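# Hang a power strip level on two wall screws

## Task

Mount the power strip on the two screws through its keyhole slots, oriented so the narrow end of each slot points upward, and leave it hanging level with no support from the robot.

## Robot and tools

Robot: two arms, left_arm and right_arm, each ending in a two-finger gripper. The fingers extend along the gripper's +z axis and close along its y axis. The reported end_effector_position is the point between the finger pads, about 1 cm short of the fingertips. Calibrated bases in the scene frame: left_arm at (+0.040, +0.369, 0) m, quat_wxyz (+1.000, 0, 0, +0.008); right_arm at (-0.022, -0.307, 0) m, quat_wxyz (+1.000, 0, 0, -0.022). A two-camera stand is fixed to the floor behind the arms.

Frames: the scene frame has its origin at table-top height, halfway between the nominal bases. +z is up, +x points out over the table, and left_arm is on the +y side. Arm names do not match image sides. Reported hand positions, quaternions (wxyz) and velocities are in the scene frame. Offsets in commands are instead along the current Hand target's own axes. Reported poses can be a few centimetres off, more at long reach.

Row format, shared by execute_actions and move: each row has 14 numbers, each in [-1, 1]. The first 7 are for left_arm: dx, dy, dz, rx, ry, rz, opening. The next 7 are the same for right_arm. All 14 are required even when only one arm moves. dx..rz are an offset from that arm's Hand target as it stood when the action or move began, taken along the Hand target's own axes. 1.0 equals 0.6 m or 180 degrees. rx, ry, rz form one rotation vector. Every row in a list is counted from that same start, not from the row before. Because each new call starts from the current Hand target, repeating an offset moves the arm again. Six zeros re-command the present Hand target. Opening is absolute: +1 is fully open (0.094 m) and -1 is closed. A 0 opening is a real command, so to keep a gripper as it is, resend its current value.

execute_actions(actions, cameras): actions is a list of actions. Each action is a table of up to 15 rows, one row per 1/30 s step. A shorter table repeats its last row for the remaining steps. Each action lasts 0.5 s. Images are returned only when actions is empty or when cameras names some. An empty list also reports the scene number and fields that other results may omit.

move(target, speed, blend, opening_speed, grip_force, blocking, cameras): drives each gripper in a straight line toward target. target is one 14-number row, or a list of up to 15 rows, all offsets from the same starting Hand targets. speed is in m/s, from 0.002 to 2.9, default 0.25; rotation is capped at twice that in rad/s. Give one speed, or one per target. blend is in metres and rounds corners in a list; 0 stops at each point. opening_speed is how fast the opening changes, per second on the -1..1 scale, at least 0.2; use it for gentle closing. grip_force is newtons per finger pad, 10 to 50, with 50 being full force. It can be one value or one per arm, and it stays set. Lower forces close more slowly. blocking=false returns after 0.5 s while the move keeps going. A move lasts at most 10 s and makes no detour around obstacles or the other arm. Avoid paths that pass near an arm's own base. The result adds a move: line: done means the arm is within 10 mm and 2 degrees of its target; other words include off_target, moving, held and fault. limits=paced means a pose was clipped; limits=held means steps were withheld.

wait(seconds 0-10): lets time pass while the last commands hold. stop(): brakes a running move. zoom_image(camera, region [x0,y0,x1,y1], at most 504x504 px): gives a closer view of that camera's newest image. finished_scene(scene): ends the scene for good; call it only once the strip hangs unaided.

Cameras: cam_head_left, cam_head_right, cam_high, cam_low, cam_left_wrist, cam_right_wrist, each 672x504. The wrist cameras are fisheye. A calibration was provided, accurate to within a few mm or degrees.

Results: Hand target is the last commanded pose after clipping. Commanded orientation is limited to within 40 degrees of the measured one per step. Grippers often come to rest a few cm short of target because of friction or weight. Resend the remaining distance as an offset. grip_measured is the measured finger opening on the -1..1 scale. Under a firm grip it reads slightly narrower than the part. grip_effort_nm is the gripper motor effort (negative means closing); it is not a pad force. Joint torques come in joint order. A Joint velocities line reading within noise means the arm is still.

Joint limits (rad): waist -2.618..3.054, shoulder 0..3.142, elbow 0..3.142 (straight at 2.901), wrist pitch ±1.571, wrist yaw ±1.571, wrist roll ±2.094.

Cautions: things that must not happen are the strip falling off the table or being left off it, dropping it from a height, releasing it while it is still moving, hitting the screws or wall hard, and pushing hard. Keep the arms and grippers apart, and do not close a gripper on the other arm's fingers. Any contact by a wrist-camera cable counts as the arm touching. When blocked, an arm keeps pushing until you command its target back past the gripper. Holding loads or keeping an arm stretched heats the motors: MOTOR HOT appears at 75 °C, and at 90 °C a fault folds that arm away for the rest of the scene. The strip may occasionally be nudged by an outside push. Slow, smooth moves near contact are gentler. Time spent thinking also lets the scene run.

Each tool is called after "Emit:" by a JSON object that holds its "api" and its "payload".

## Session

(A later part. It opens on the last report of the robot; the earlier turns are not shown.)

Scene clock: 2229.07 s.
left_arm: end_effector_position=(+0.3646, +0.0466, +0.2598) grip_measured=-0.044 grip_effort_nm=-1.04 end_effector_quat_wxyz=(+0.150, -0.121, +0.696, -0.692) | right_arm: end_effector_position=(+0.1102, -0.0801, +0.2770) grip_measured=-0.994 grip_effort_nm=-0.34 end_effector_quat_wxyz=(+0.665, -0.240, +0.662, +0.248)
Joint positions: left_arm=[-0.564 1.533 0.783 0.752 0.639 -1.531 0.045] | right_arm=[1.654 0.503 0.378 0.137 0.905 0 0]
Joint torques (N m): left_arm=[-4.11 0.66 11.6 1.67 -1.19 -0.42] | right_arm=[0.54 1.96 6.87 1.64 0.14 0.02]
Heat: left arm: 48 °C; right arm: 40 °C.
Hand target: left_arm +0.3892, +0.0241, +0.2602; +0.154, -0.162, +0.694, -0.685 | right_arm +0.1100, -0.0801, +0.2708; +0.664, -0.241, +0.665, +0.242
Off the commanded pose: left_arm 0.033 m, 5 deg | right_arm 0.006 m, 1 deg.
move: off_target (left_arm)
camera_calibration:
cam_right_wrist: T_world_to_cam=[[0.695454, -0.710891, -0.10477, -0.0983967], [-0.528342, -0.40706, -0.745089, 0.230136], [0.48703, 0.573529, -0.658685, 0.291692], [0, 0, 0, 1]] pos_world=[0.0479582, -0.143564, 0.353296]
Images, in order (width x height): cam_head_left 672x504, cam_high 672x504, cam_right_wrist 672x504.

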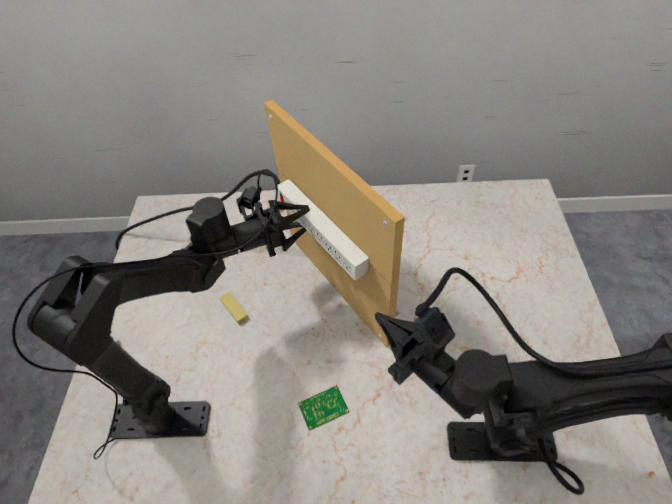

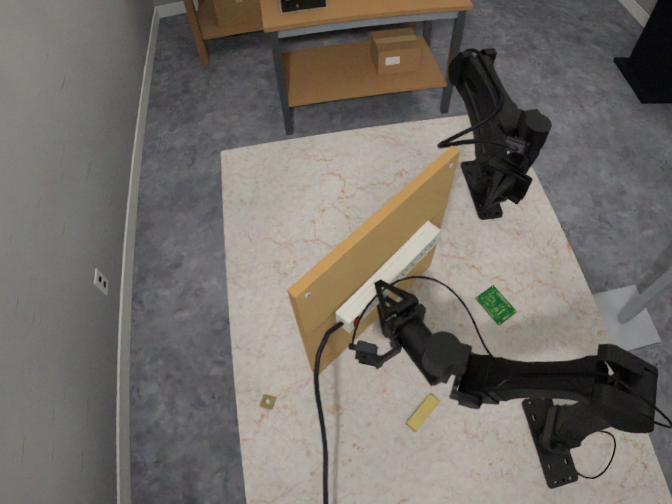

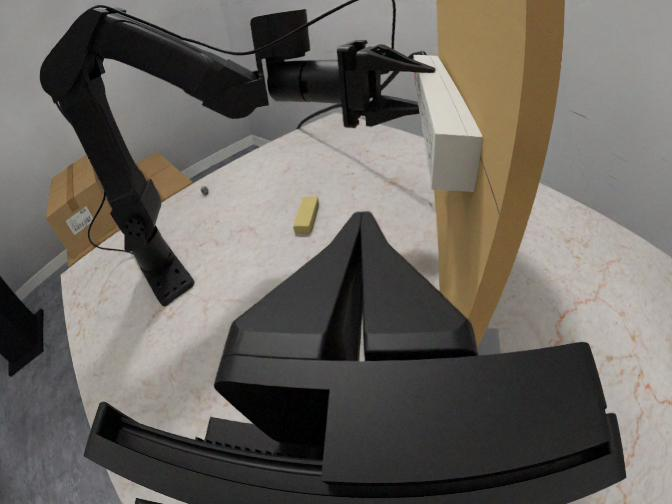

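Emit:
{"api": "move", "payload": {"target": [0,0.015,-0.035,0,-0.01,-0.01,-0.35,0,0,0,0,0,0,-1], "speed": 0.05, "cameras": ["cam_high","cam_head_left","cam_right_wrist"]}}

Emit:
{"api": "zoom_image", "payload": {"camera": "cam_right_wrist", "region": [360, 50, 500, 190]}}

Emit:
{"api": "zoom_image", "payload": {"camera": "cam_high", "region": [320, 220, 460, 360]}}

Scene clock: 2248.93 s.
left_arm: end_effector_position=(+0.3646, +0.0476, +0.2604) grip_measured=-0.044 grip_effort_nm=-1.04 end_effector_quat_wxyz=(+0.153, -0.124, +0.693, -0.694) | right_arm: end_effector_position=(+0.1102, -0.0801, +0.2770) grip_measured=-0.994 grip_effort_nm=-0.34 end_effector_quat_wxyz=(+0.665, -0.240, +0.662, +0.248)
Joint positions: left_arm=[-0.565 1.53 0.773 0.77 0.629 -1.538 0.045] | right_arm=[1.654 0.503 0.378 0.137 0.905 0 0]
Joint torques (N m): left_arm=[-2.35 -3.04 6.15 1.81 -1.25 -0.62] | right_arm=[0.76 1.85 6.75 1.63 0.12 0]
Heat: left arm: 48 °C; right arm: 40 °C.
Hand target: left_arm +0.3799, +0.0431, +0.2516; +0.154, -0.184, +0.688, -0.685 | right_arm +0.1100, -0.0801, +0.2708; +0.664, -0.241, +0.665, +0.242
Off the commanded pose: left_arm 0.018 m, 7 deg | right_arm 0.006 m, 1 deg.
move: off_target (left_arm)
camera_calibration:
cam_right_wrist: T_world_to_cam=[[0.695454, -0.710891, -0.10477, -0.0983967], [-0.528342, -0.40706, -0.745089, 0.230136], [0.48703, 0.573529, -0.658685, 0.291692], [0, 0, 0, 1]] pos_world=[0.0479582, -0.143564, 0.353296]
Images, in order (width x height): cam_head_left 672x504, cam_high 672x504, cam_right_wrist 672x504.

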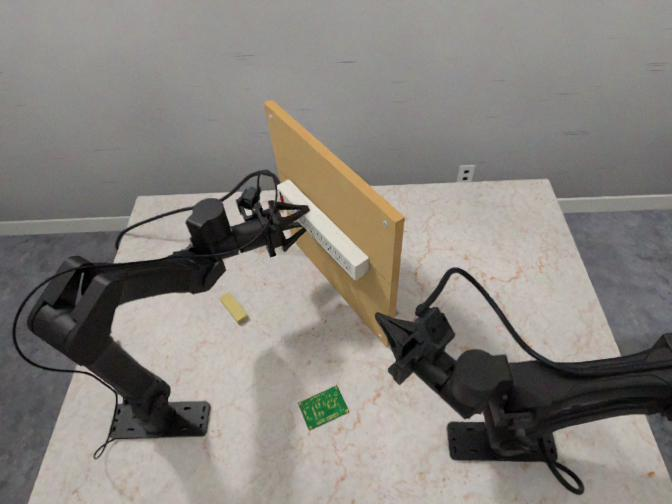

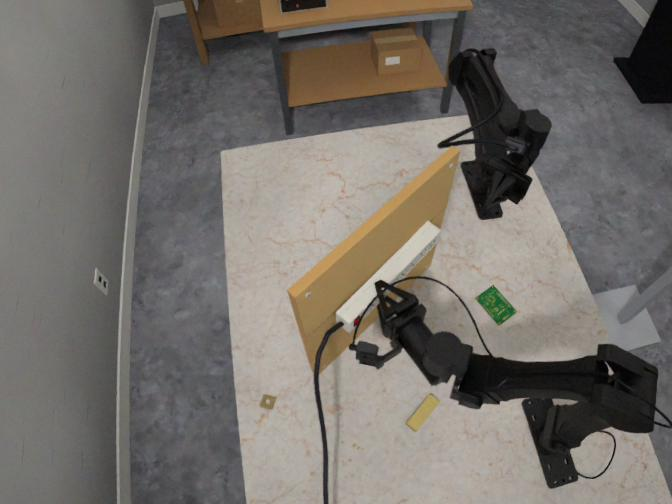

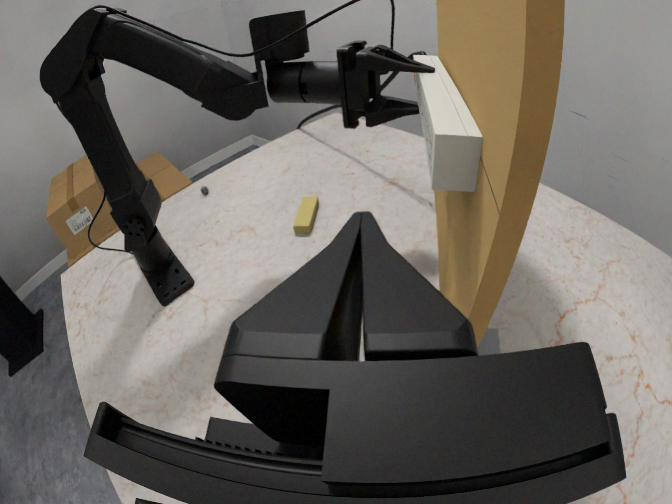

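Scaled by 3.600 from the camera's 672x504 image, which has a finer 960x720 frame.

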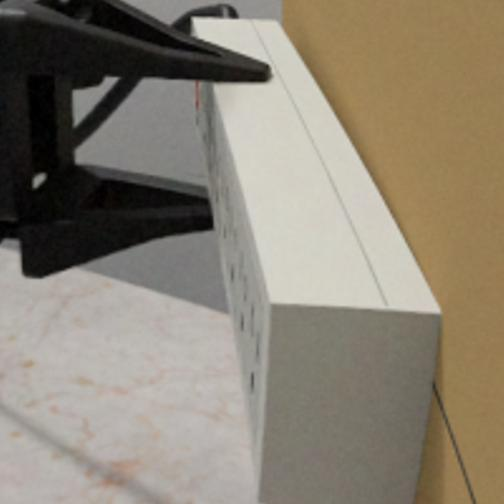

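Scaled by 3.600 from the camera's 672x504 image, which has a finer 960x720 frame.

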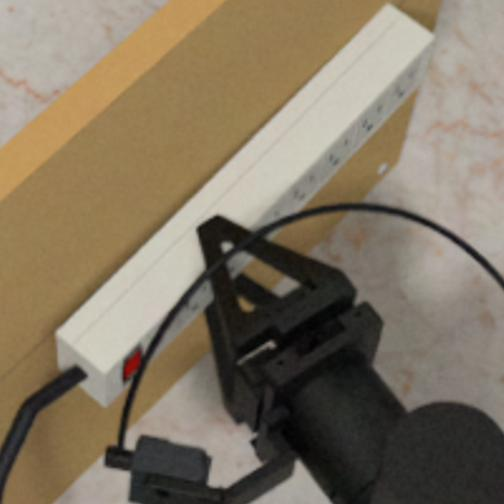

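Emit:
{"api": "move", "payload": {"target": [[0,0.0,0.045,0,0.012,0,-0.35,0,0,0,0,0,0,-1],[0,0.03,0.045,0,0.012,-0.01,-0.35,0,0,0,0,0,0,-1],[0,-0.05,0.045,-0.01,0.012,0.01,-0.35,0,0,0,0,0,0,-1]], "speed": 0.06}}

Emit:
{"api": "execute_actions", "payload": {"actions": [], "cameras": ["cam_right_wrist","cam_high"]}}

Emit:
{"api": "zoom_image", "payload": {"camera": "cam_right_wrist", "region": [360, 50, 500, 190]}}

Emit:
{"api": "zoom_image", "payload": {"camera": "cam_high", "region": [320, 220, 460, 360]}}

Scene clock: 2267.63 s.
left_arm: end_effector_position=(+0.3660, +0.0455, +0.2628) grip_measured=-0.044 grip_effort_nm=-1.04 end_effector_quat_wxyz=(+0.118, -0.118, +0.726, -0.667) | right_arm: end_effector_position=(+0.1102, -0.0801, +0.2770) grip_measured=-0.994 grip_effort_nm=-0.34 end_effector_quat_wxyz=(+0.665, -0.240, +0.662, +0.248)
Joint positions: left_arm=[-0.543 1.516 0.88 0.529 0.706 -1.488 0.045] | right_arm=[1.654 0.503 0.378 0.137 0.905 0 0]
Joint torques (N m): left_arm=[-5.57 -0.68 11.85 2.31 -1.68 -0.72] | right_arm=[0.47 1.76 6.79 1.66 0.15 0]
Heat: left arm: 45 °C; right arm: 40 °C.
Hand target: left_arm +0.3937, +0.0192, +0.2811; +0.148, -0.162, +0.705, -0.675 | right_arm +0.1100, -0.0801, +0.2708; +0.664, -0.241, +0.665, +0.242
Off the commanded pose: left_arm 0.042 m, 7 deg | right_arm 0.006 m, 1 deg.
move: off_target (left_arm)

Scene clock: 2267.63 s.
left_arm: end_effector_position=(+0.3660, +0.0455, +0.2628) grip_measured=-0.044 grip_effort_nm=-1.04 end_effector_quat_wxyz=(+0.118, -0.118, +0.726, -0.667) | right_arm: end_effector_position=(+0.1102, -0.0801, +0.2770) grip_measured=-0.994 grip_effort_nm=-0.34 end_effector_quat_wxyz=(+0.665, -0.240, +0.662, +0.248)
Joint positions: left_arm=[-0.543 1.516 0.88 0.529 0.706 -1.488 0.045] | right_arm=[1.654 0.503 0.378 0.137 0.905 0 0]
Joint velocities: within noise
Joint torques (N m): left_arm=[-5.57 -0.68 11.85 2.31 -1.68 -0.72] | right_arm=[0.47 1.76 6.79 1.66 0.15 0]
Heat: left arm: 45 °C; right arm: 40 °C.
Hand target: left_arm +0.3937, +0.0192, +0.2811; +0.148, -0.162, +0.705, -0.675 | right_arm +0.1100, -0.0801, +0.2708; +0.664, -0.241, +0.665, +0.242
Tool commands: left_gripper/opening=-0.35 right_gripper/opening=-1.0
Off the commanded pose: left_arm 0.042 m, 7 deg | right_arm 0.006 m, 1 deg.
camera_calibration:
cam_right_wrist: T_world_to_cam=[[0.695454, -0.710891, -0.10477, -0.0983967], [-0.528342, -0.40706, -0.745089, 0.230136], [0.48703, 0.573529, -0.658685, 0.291692], [0, 0, 0, 1]] pos_world=[0.0479582, -0.143564, 0.353296]
Images, in order (width x height): cam_high 672x504, cam_right_wrist 672x504.

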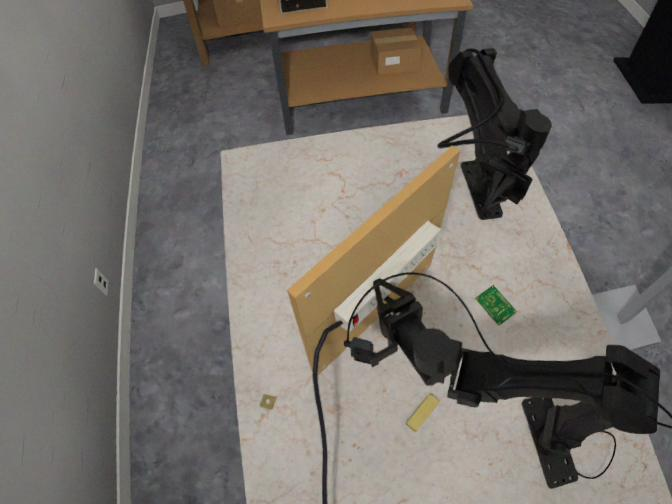

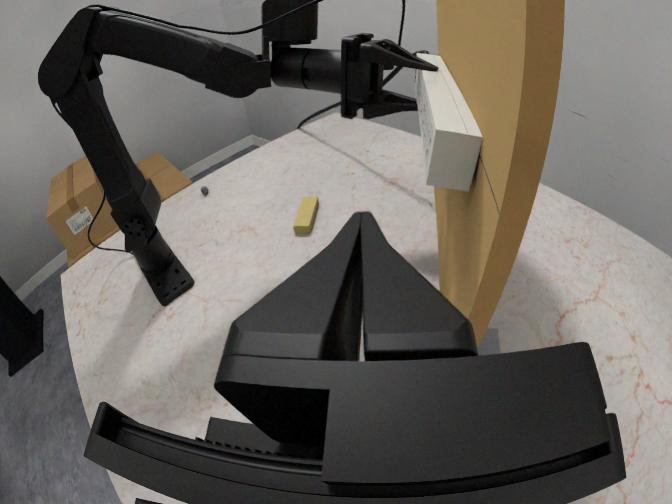

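Scaled by 3.600 from the camera's 672x504 image, which has a finer 960x720 frame.

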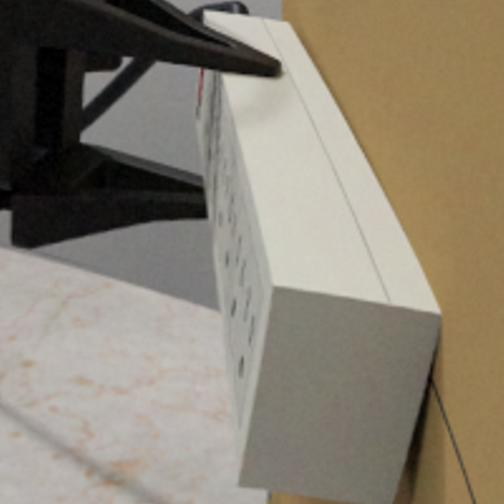

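Scaled by 3.600 from the camera's 672x504 image, which has a finer 960x720 frame.

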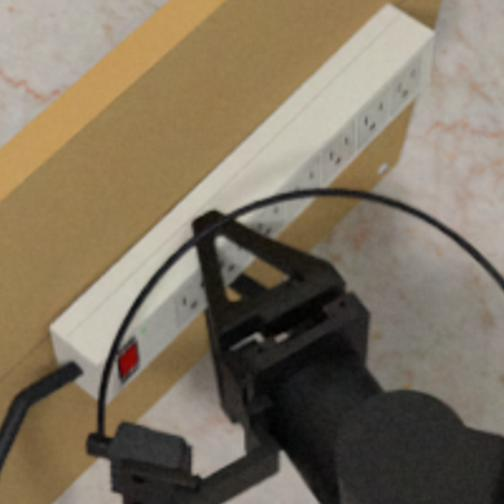

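Emit:
{"api": "move", "payload": {"target": [0,0.02,-0.002,0.03,0.0,0,-0.35,0,0,0,0,0,0,-1], "speed": 0.06}}

Emit:
{"api": "move", "payload": {"target": [0,0.01,-0.005,0.015,0.0,0,-0.35,0,0,0,0,0,0,-1], "speed": 0.06, "cameras": ["cam_right_wrist","cam_high","cam_head_left"]}}

Emit:
{"api": "zoom_image", "payload": {"camera": "cam_right_wrist", "region": [360, 50, 500, 190]}}

Emit:
{"api": "zoom_image", "payload": {"camera": "cam_high", "region": [320, 220, 460, 360]}}

Scene clock: 2282.40 s.
left_arm: end_effector_position=(+0.3654, +0.0456, +0.2617) grip_measured=-0.044 grip_effort_nm=-1.04 end_effector_quat_wxyz=(+0.126, -0.099, +0.701, -0.695) | right_arm: end_effector_position=(+0.1102, -0.0801, +0.2770) grip_measured=-0.994 grip_effort_nm=-0.35 end_effector_quat_wxyz=(+0.665, -0.240, +0.662, +0.248)
Joint positions: left_arm=[-0.535 1.56 0.822 0.737 0.734 -1.531 0.045] | right_arm=[1.654 0.503 0.378 0.137 0.905 0 0]
Joint torques (N m): left_arm=[-5.9 0.14 9.44 2.65 -1.96 -0.77] | right_arm=[0.75 1.85 6.75 1.62 0.17 0.03]
Heat: left arm: 46 °C; right arm: 40 °C.
Hand target: left_arm +0.3929, +0.0208, +0.2692; +0.156, -0.155, +0.672, -0.707 | right_arm +0.1100, -0.0801, +0.2708; +0.664, -0.241, +0.665, +0.242
Off the commanded pose: left_arm 0.038 m, 8 deg | right_arm 0.006 m, 1 deg.
move: off_target (left_arm)

Scene clock: 2283.67 s.
left_arm: end_effector_position=(+0.3645, +0.0463, +0.2596) grip_measured=-0.044 grip_effort_nm=-1.04 end_effector_quat_wxyz=(+0.138, -0.086, +0.674, -0.720) | right_arm: end_effector_position=(+0.1102, -0.0801, +0.2770) grip_measured=-0.994 grip_effort_nm=-0.35 end_effector_quat_wxyz=(+0.665, -0.240, +0.662, +0.248)
Joint positions: left_arm=[-0.535 1.614 0.768 0.948 0.735 -1.576 0.045] | right_arm=[1.654 0.503 0.378 0.137 0.905 0 0]
Joint torques (N m): left_arm=[-5.89 -0.79 9.46 1.97 -2.01 -0.63] | right_arm=[0.57 1.77 6.95 1.65 0.12 0.04]
Heat: left arm: 46 °C; right arm: 40 °C.
Hand target: left_arm +0.3916, +0.0231, +0.2631; +0.160, -0.151, +0.655, -0.723 | right_arm +0.1100, -0.0801, +0.2708; +0.664, -0.241, +0.665, +0.242
Off the commanded pose: left_arm 0.036 m, 8 deg | right_arm 0.006 m, 1 deg.
move: off_target (left_arm)
camera_calibration:
cam_right_wrist: T_world_to_cam=[[0.695454, -0.710891, -0.10477, -0.0983967], [-0.528342, -0.40706, -0.745089, 0.230136], [0.48703, 0.573529, -0.658685, 0.291692], [0, 0, 0, 1]] pos_world=[0.0479582, -0.143564, 0.353296]
Images, in order (width x height): cam_head_left 672x504, cam_high 672x504, cam_right_wrist 672x504.

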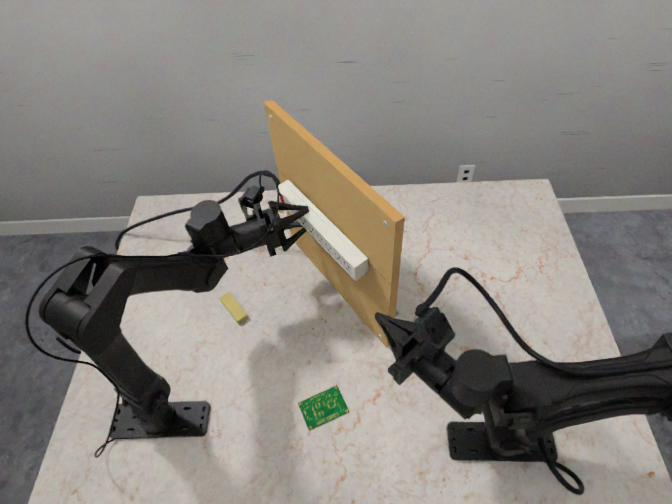

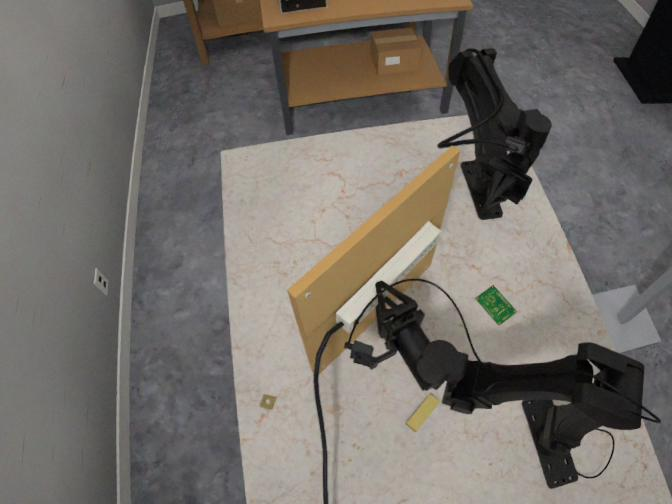

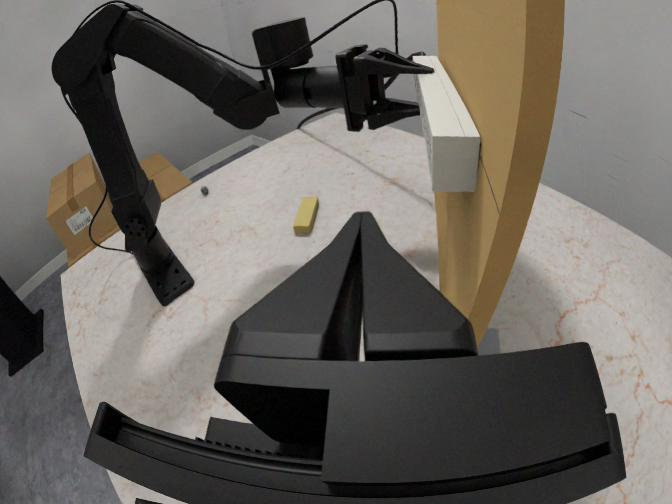

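Scaled by 3.600 from the camera's 672x504 image, which has a finer 960x720 frame.

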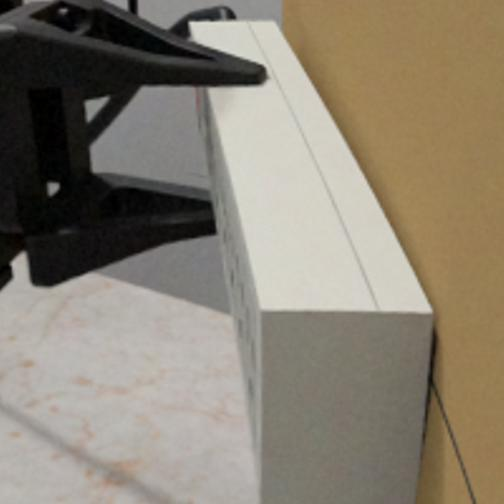

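Scaled by 3.600 from the camera's 672x504 image, which has a finer 960x720 frame.

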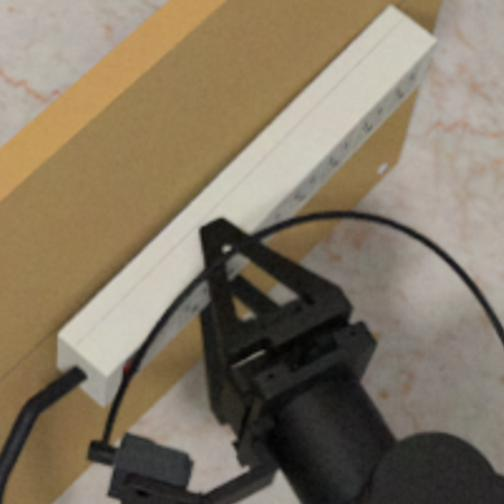

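Emit:
{"api": "move", "payload": {"target": [0,0.0,-0.045,0.0,0.0,0,-0.35,0,0,0,0,0,0,-1], "speed": 0.06, "cameras": ["cam_right_wrist","cam_high","cam_head_left"]}}

Emit:
{"api": "zoom_image", "payload": {"camera": "cam_right_wrist", "region": [360, 50, 500, 190]}}

Emit:
{"api": "zoom_image", "payload": {"camera": "cam_high", "region": [320, 220, 460, 360]}}

Emit:
{"api": "zoom_image", "payload": {"camera": "cam_head_left", "region": [250, 170, 390, 310]}}

Scene clock: 2300.83 s.
left_arm: end_effector_position=(+0.3640, +0.0482, +0.2587) grip_measured=-0.045 grip_effort_nm=-1.04 end_effector_quat_wxyz=(+0.148, -0.092, +0.667, -0.724) | right_arm: end_effector_position=(+0.1102, -0.0801, +0.2770) grip_measured=-0.994 grip_effort_nm=-0.35 end_effector_quat_wxyz=(+0.665, -0.240, +0.662, +0.248)
Joint positions: left_arm=[-0.54 1.614 0.743 0.993 0.706 -1.586 0.045] | right_arm=[1.654 0.503 0.378 0.137 0.905 0 0]
Joint torques (N m): left_arm=[-1.73 -5.34 5.53 1.79 -1.35 -0.58] | right_arm=[0.58 1.88 6.71 1.63 0.16 0.04]
Heat: left arm: 45 °C; right arm: 40 °C.
Hand target: left_arm +0.3801, +0.0475, +0.2605; +0.160, -0.152, +0.655, -0.723 | right_arm +0.1100, -0.0801, +0.2708; +0.664, -0.241, +0.665, +0.242
Off the commanded pose: left_arm 0.016 m, 7 deg | right_arm 0.006 m, 1 deg.
move: off_target (left_arm)
camera_calibration:
cam_right_wrist: T_world_to_cam=[[0.695454, -0.710891, -0.10477, -0.0983967], [-0.528342, -0.40706, -0.745089, 0.230136], [0.48703, 0.573529, -0.658685, 0.291692], [0, 0, 0, 1]] pos_world=[0.0479582, -0.143564, 0.353296]
Images, in order (width x height): cam_head_left 672x504, cam_high 672x504, cam_right_wrist 672x504.

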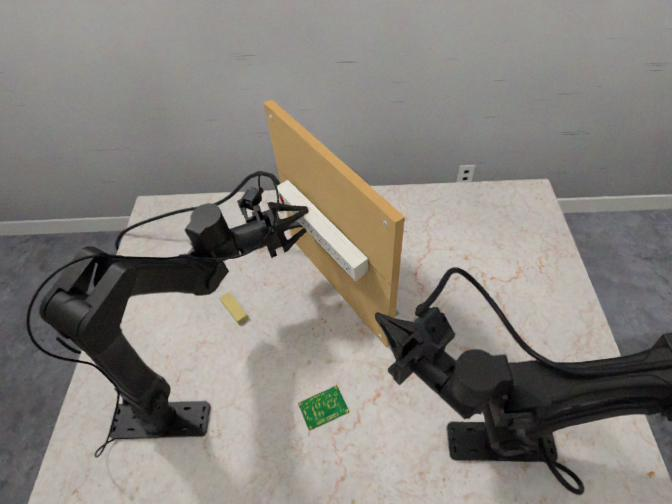

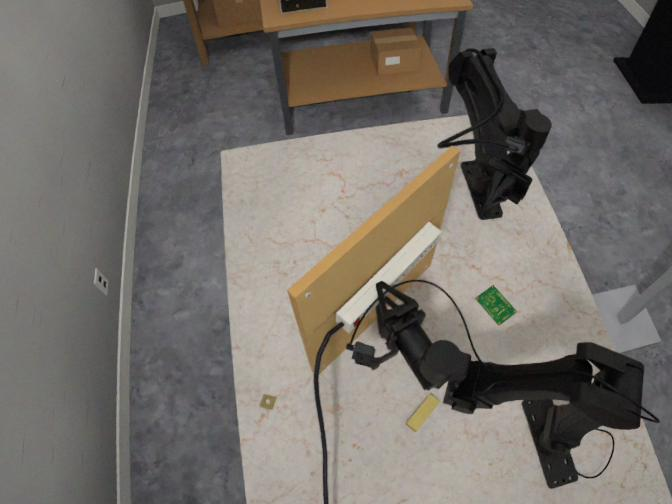

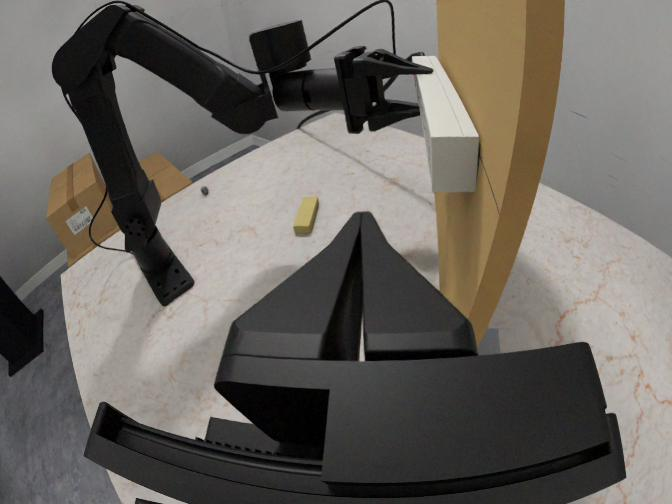

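Scaled by 3.600 from the camera's 672x504 image, which has a finer 960x720 frame.

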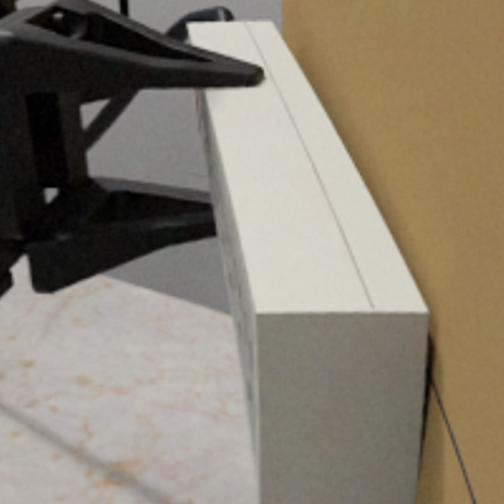

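Scaled by 3.600 from the camera's 672x504 image, which has a finer 960x720 frame.

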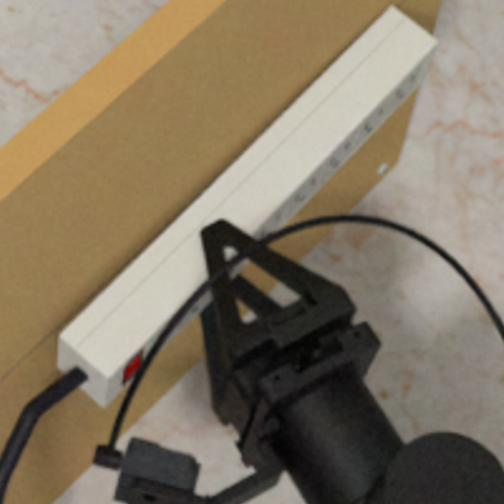

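Scaled by 3.600 from the camera's 672x504 image, which has a finer 960x720 frame.

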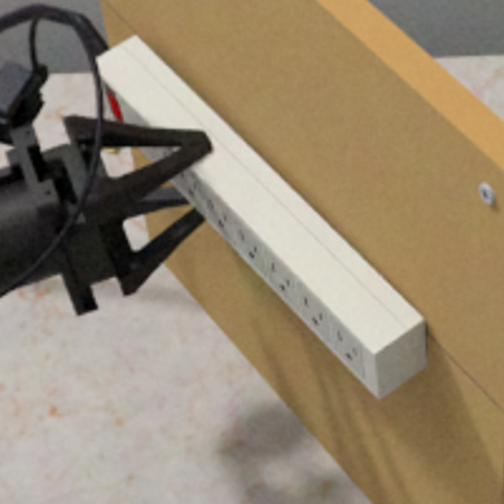

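Emit:
{"api": "move", "payload": {"target": [-0.003,0.006,-0.012,-0.014,0.0,-0.015,-0.35,0,0,0,0,0,0,-1], "speed": 0.06, "cameras": ["cam_right_wrist","cam_high","cam_head_left"]}}

Emit:
{"api": "zoom_image", "payload": {"camera": "cam_right_wrist", "region": [360, 50, 500, 190]}}

Emit:
{"api": "zoom_image", "payload": {"camera": "cam_high", "region": [320, 220, 460, 360]}}

Emit:
{"api": "zoom_image", "payload": {"camera": "cam_head_left", "region": [250, 170, 390, 310]}}

Scene clock: 2322.83 s.
left_arm: end_effector_position=(+0.3662, +0.0487, +0.2470) grip_measured=-0.045 grip_effort_nm=-1.04 end_effector_quat_wxyz=(+0.111, -0.142, +0.677, -0.713) | right_arm: end_effector_position=(+0.1102, -0.0801, +0.2770) grip_measured=-0.994 grip_effort_nm=-0.35 end_effector_quat_wxyz=(+0.665, -0.240, +0.662, +0.248)
Joint positions: left_arm=[-0.544 1.602 0.739 0.918 0.682 -1.657 0.045] | right_arm=[1.654 0.503 0.378 0.137 0.905 0 0]
Joint torques (N m): left_arm=[-0.03 -7.38 5.52 1.74 -0.92 -0.08] | right_arm=[0.84 1.76 6.87 1.64 0.12 0.03]
Heat: left arm: 45 °C; right arm: 40 °C.
Hand target: left_arm +0.3787, +0.0544, +0.2562; +0.139, -0.170, +0.667, -0.712 | right_arm +0.1100, -0.0801, +0.2708; +0.664, -0.241, +0.665, +0.242
Off the commanded pose: left_arm 0.017 m, 5 deg | right_arm 0.006 m, 1 deg.
move: off_target (left_arm)
camera_calibration:
cam_right_wrist: T_world_to_cam=[[0.695454, -0.710891, -0.10477, -0.0983967], [-0.528342, -0.40706, -0.745089, 0.230136], [0.48703, 0.573529, -0.658685, 0.291692], [0, 0, 0, 1]] pos_world=[0.0479582, -0.143564, 0.353296]
Images, in order (width x height): cam_head_left 672x504, cam_high 672x504, cam_right_wrist 672x504.

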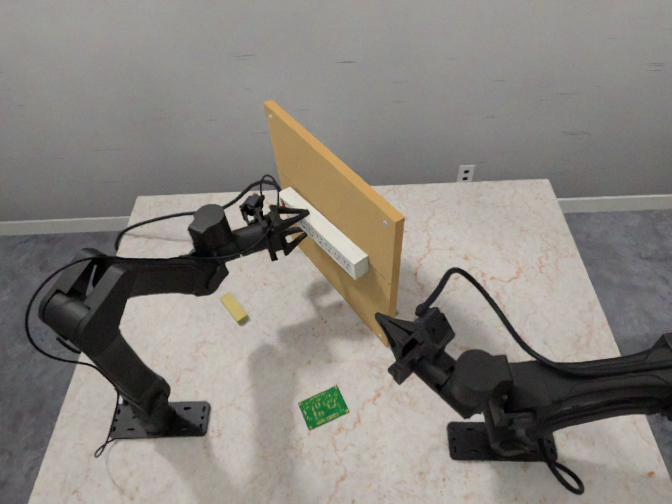

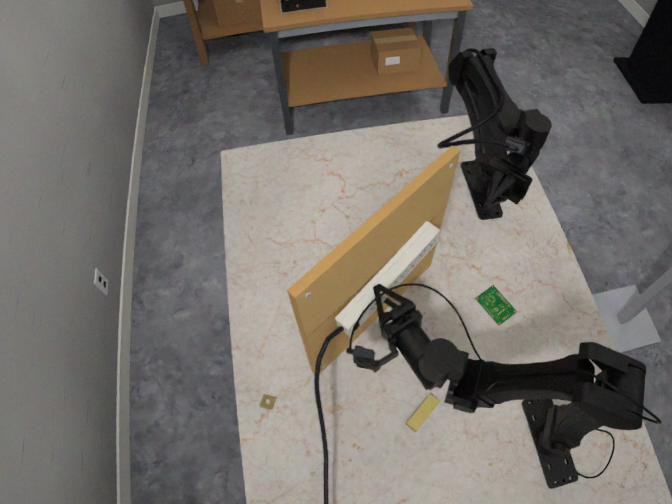

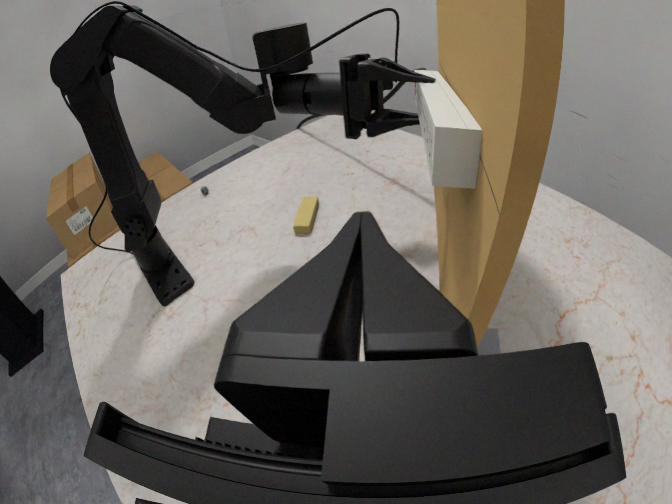

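Scaled by 3.600 from the camera's 672x504 image, which has a finer 960x720 frame.

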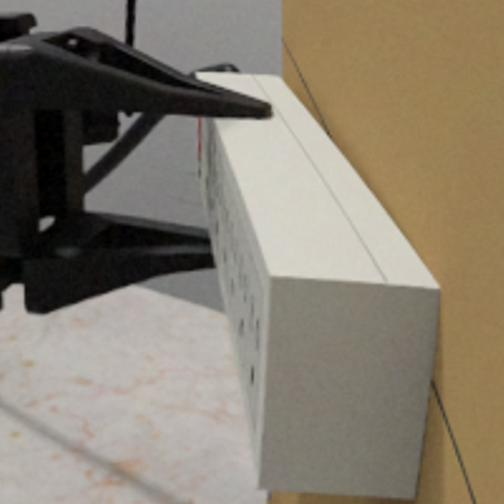

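Scaled by 3.600 from the camera's 672x504 image, which has a finer 960x720 frame.

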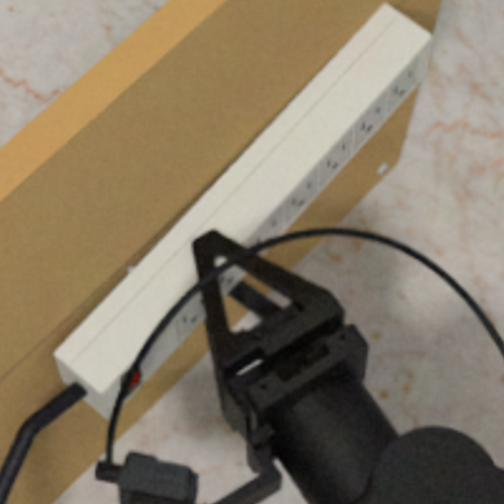

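Scaled by 3.600 from the camera's 672x504 image, which has a finer 960x720 frame.

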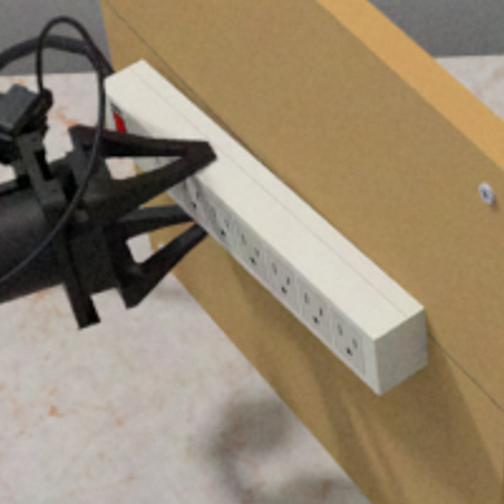

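Emit:
{"api": "move", "payload": {"target": [0.002,-0.012,0.02,0.0,0.0,0.01,-0.35,0,0,0,0,0,0,-1], "speed": 0.05}}

Emit:
{"api": "move", "payload": {"target": [0,-0.012,0.01,0.0,0.0,0.007,-0.35,0,0,0,0,0,0,-1], "speed": 0.05, "cameras": ["cam_right_wrist","cam_high","cam_head_left"]}}

Emit:
{"api": "zoom_image", "payload": {"camera": "cam_right_wrist", "region": [360, 50, 500, 190]}}

Emit:
{"api": "zoom_image", "payload": {"camera": "cam_high", "region": [320, 220, 460, 360]}}

Scene clock: 2338.53 s.
left_arm: end_effector_position=(+0.3653, +0.0473, +0.2469) grip_measured=-0.045 grip_effort_nm=-1.04 end_effector_quat_wxyz=(+0.111, -0.142, +0.681, -0.710) | right_arm: end_effector_position=(+0.1102, -0.0801, +0.2770) grip_measured=-0.994 grip_effort_nm=-0.34 end_effector_quat_wxyz=(+0.665, -0.240, +0.662, +0.248)
Joint positions: left_arm=[-0.549 1.595 0.744 0.894 0.678 -1.648 0.045] | right_arm=[1.654 0.503 0.378 0.137 0.905 0 0]
Joint torques (N m): left_arm=[-1.55 -5.97 8.69 1.52 -1.12 0.11] | right_arm=[0.62 1.74 6.79 1.62 0.13 0.07]
Heat: left arm: 44 °C; right arm: 40 °C.
Hand target: left_arm +0.3830, +0.0435, +0.2641; +0.150, -0.160, +0.670, -0.709 | right_arm +0.1100, -0.0801, +0.2708; +0.664, -0.241, +0.665, +0.242
Off the commanded pose: left_arm 0.025 m, 5 deg | right_arm 0.006 m, 1 deg.
move: off_target (left_arm)

Scene clock: 2339.47 s.
left_arm: end_effector_position=(+0.3654, +0.0471, +0.2477) grip_measured=-0.045 grip_effort_nm=-1.04 end_effector_quat_wxyz=(+0.109, -0.144, +0.687, -0.704) | right_arm: end_effector_position=(+0.1102, -0.0801, +0.2770) grip_measured=-0.994 grip_effort_nm=-0.35 end_effector_quat_wxyz=(+0.665, -0.240, +0.662, +0.248)
Joint positions: left_arm=[-0.549 1.581 0.757 0.843 0.678 -1.636 0.045] | right_arm=[1.654 0.503 0.378 0.137 0.905 0 0]
Joint torques (N m): left_arm=[-2.3 -5.04 10.09 1.73 -1.2 0.2] | right_arm=[0.65 1.98 6.89 1.63 0.16 0]
Heat: left arm: 44 °C; right arm: 40 °C.
Hand target: left_arm +0.3856, +0.0385, +0.2716; +0.158, -0.152, +0.671, -0.708 | right_arm +0.1100, -0.0801, +0.2708; +0.664, -0.241, +0.665, +0.242
Off the commanded pose: left_arm 0.032 m, 6 deg | right_arm 0.006 m, 1 deg.
move: off_target (left_arm)
camera_calibration:
cam_right_wrist: T_world_to_cam=[[0.695454, -0.710891, -0.10477, -0.0983967], [-0.528342, -0.40706, -0.745089, 0.230136], [0.48703, 0.573529, -0.658685, 0.291692], [0, 0, 0, 1]] pos_world=[0.0479582, -0.143564, 0.353296]
Images, in order (width x height): cam_head_left 672x504, cam_high 672x504, cam_right_wrist 672x504.

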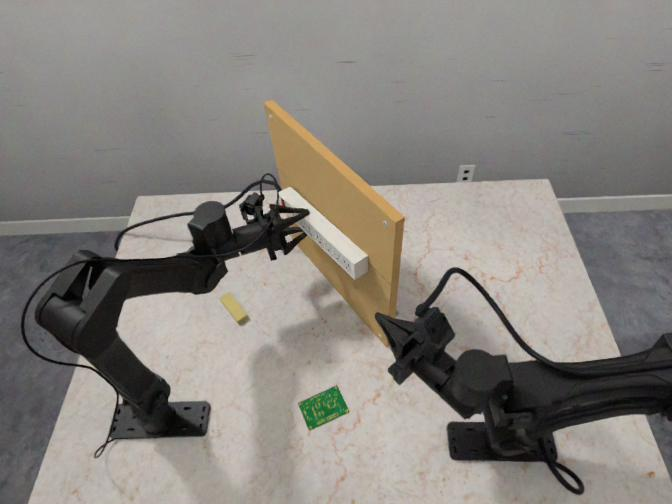

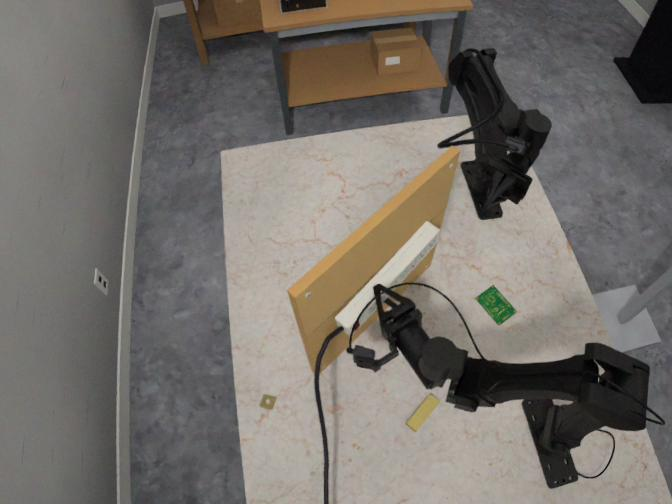

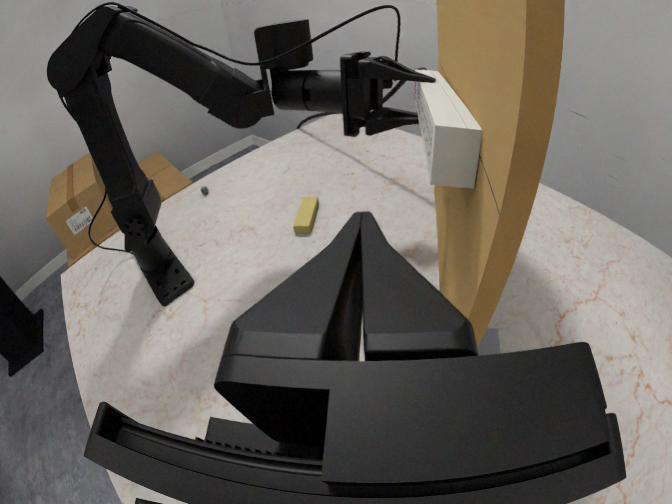

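Scaled by 3.600 from the camera's 672x504 image, which has a finer 960x720 frame.

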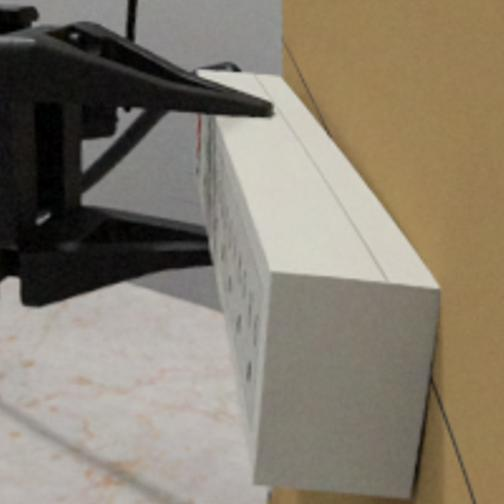

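Scaled by 3.600 from the camera's 672x504 image, which has a finer 960x720 frame.

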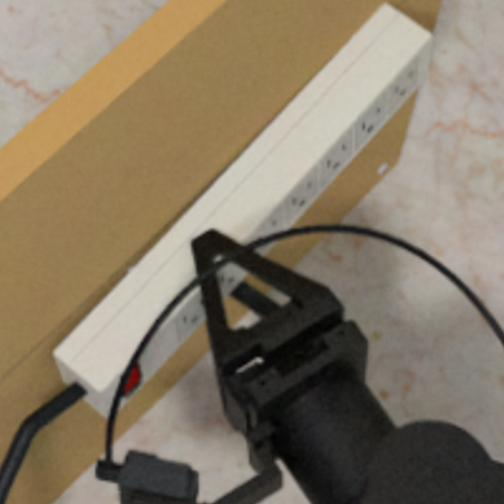

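Emit:
{"api": "move", "payload": {"target": [0,-0.02,-0.02,0.01,0.0,0.01,-0.35,0,0,0,0,0,0,-1], "speed": 0.04, "cameras": ["cam_right_wrist","cam_high","cam_head_left"]}}

Emit:
{"api": "zoom_image", "payload": {"camera": "cam_right_wrist", "region": [360, 50, 500, 190]}}

Emit:
{"api": "zoom_image", "payload": {"camera": "cam_high", "region": [320, 220, 460, 360]}}

Scene clock: 2345.63 s.
left_arm: end_effector_position=(+0.3651, +0.0478, +0.2486) grip_measured=-0.045 grip_effort_nm=-1.05 end_effector_quat_wxyz=(+0.111, -0.146, +0.688, -0.702) | right_arm: end_effector_position=(+0.1102, -0.0801, +0.2770) grip_measured=-0.994 grip_effort_nm=-0.35 end_effector_quat_wxyz=(+0.665, -0.240, +0.662, +0.248)
Joint positions: left_arm=[-0.551 1.571 0.757 0.827 0.671 -1.632 0.045] | right_arm=[1.654 0.503 0.378 0.137 0.905 0 0]
Joint torques (N m): left_arm=[-0.46 -8.03 8.1 2.15 -0.94 0.27] | right_arm=[0.59 1.78 6.87 1.63 0.13 0.02]
Heat: left arm: 45 °C; right arm: 40 °C.
Hand target: left_arm +0.3802, +0.0499, +0.2830; +0.172, -0.139, +0.663, -0.716 | right_arm +0.1100, -0.0801, +0.2708; +0.664, -0.241, +0.665, +0.242
Off the commanded pose: left_arm 0.038 m, 8 deg | right_arm 0.006 m, 1 deg.
move: off_target (left_arm)
camera_calibration:
cam_right_wrist: T_world_to_cam=[[0.695454, -0.710891, -0.10477, -0.0983967], [-0.528342, -0.40706, -0.745089, 0.230136], [0.48703, 0.573529, -0.658685, 0.291692], [0, 0, 0, 1]] pos_world=[0.0479582, -0.143564, 0.353296]
Images, in order (width x height): cam_head_left 672x504, cam_high 672x504, cam_right_wrist 672x504.

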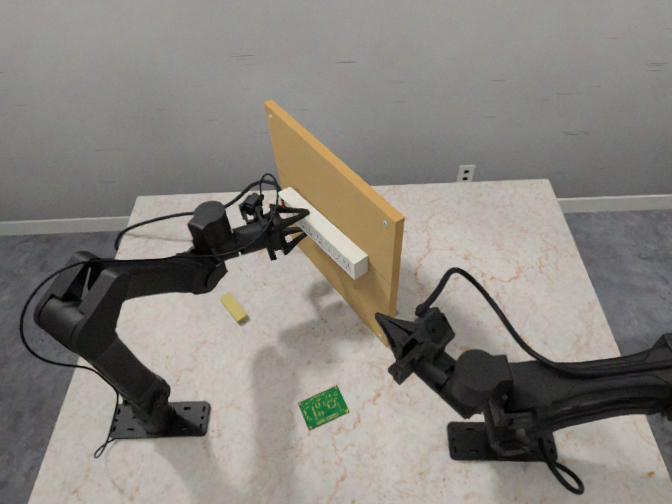

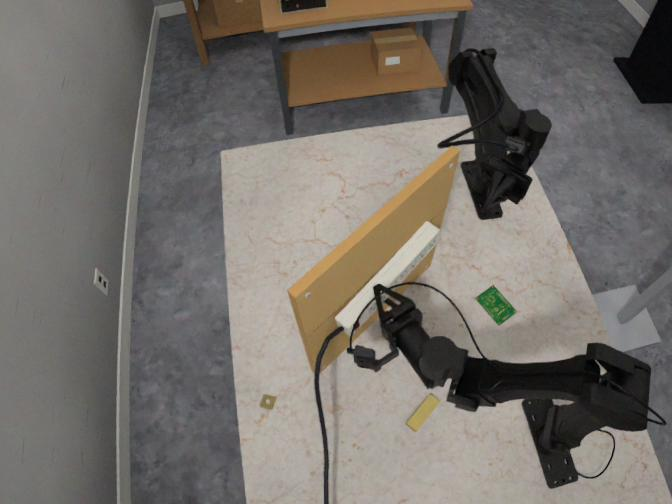

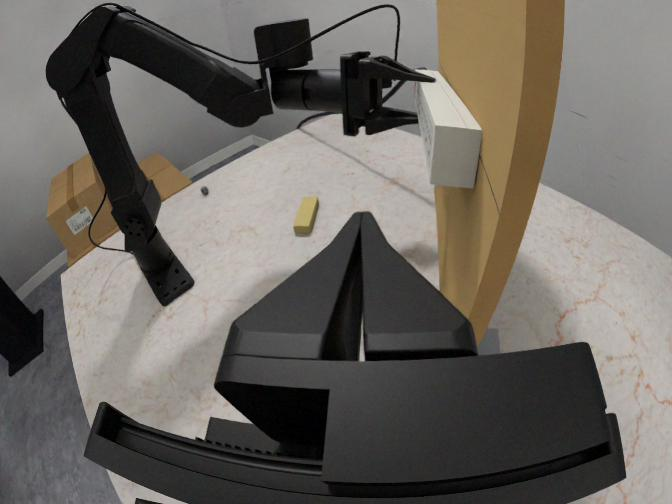

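Scaled by 3.600 from the camera's 672x504 image, which has a finer 960x720 frame.

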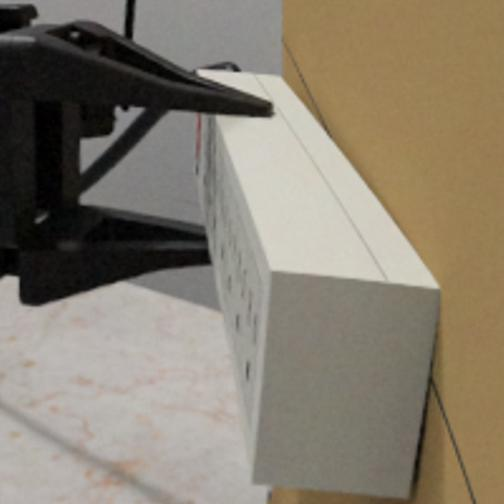

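Scaled by 3.600 from the camera's 672x504 image, which has a finer 960x720 frame.

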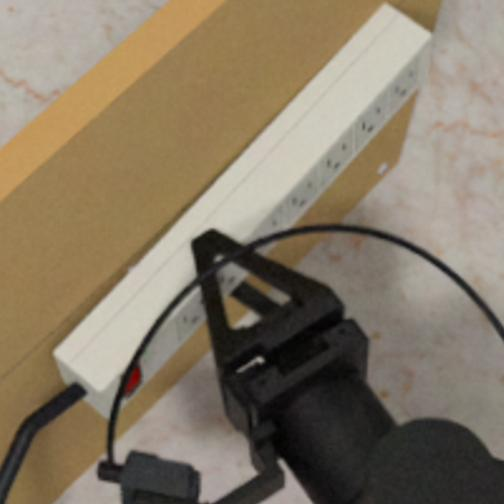

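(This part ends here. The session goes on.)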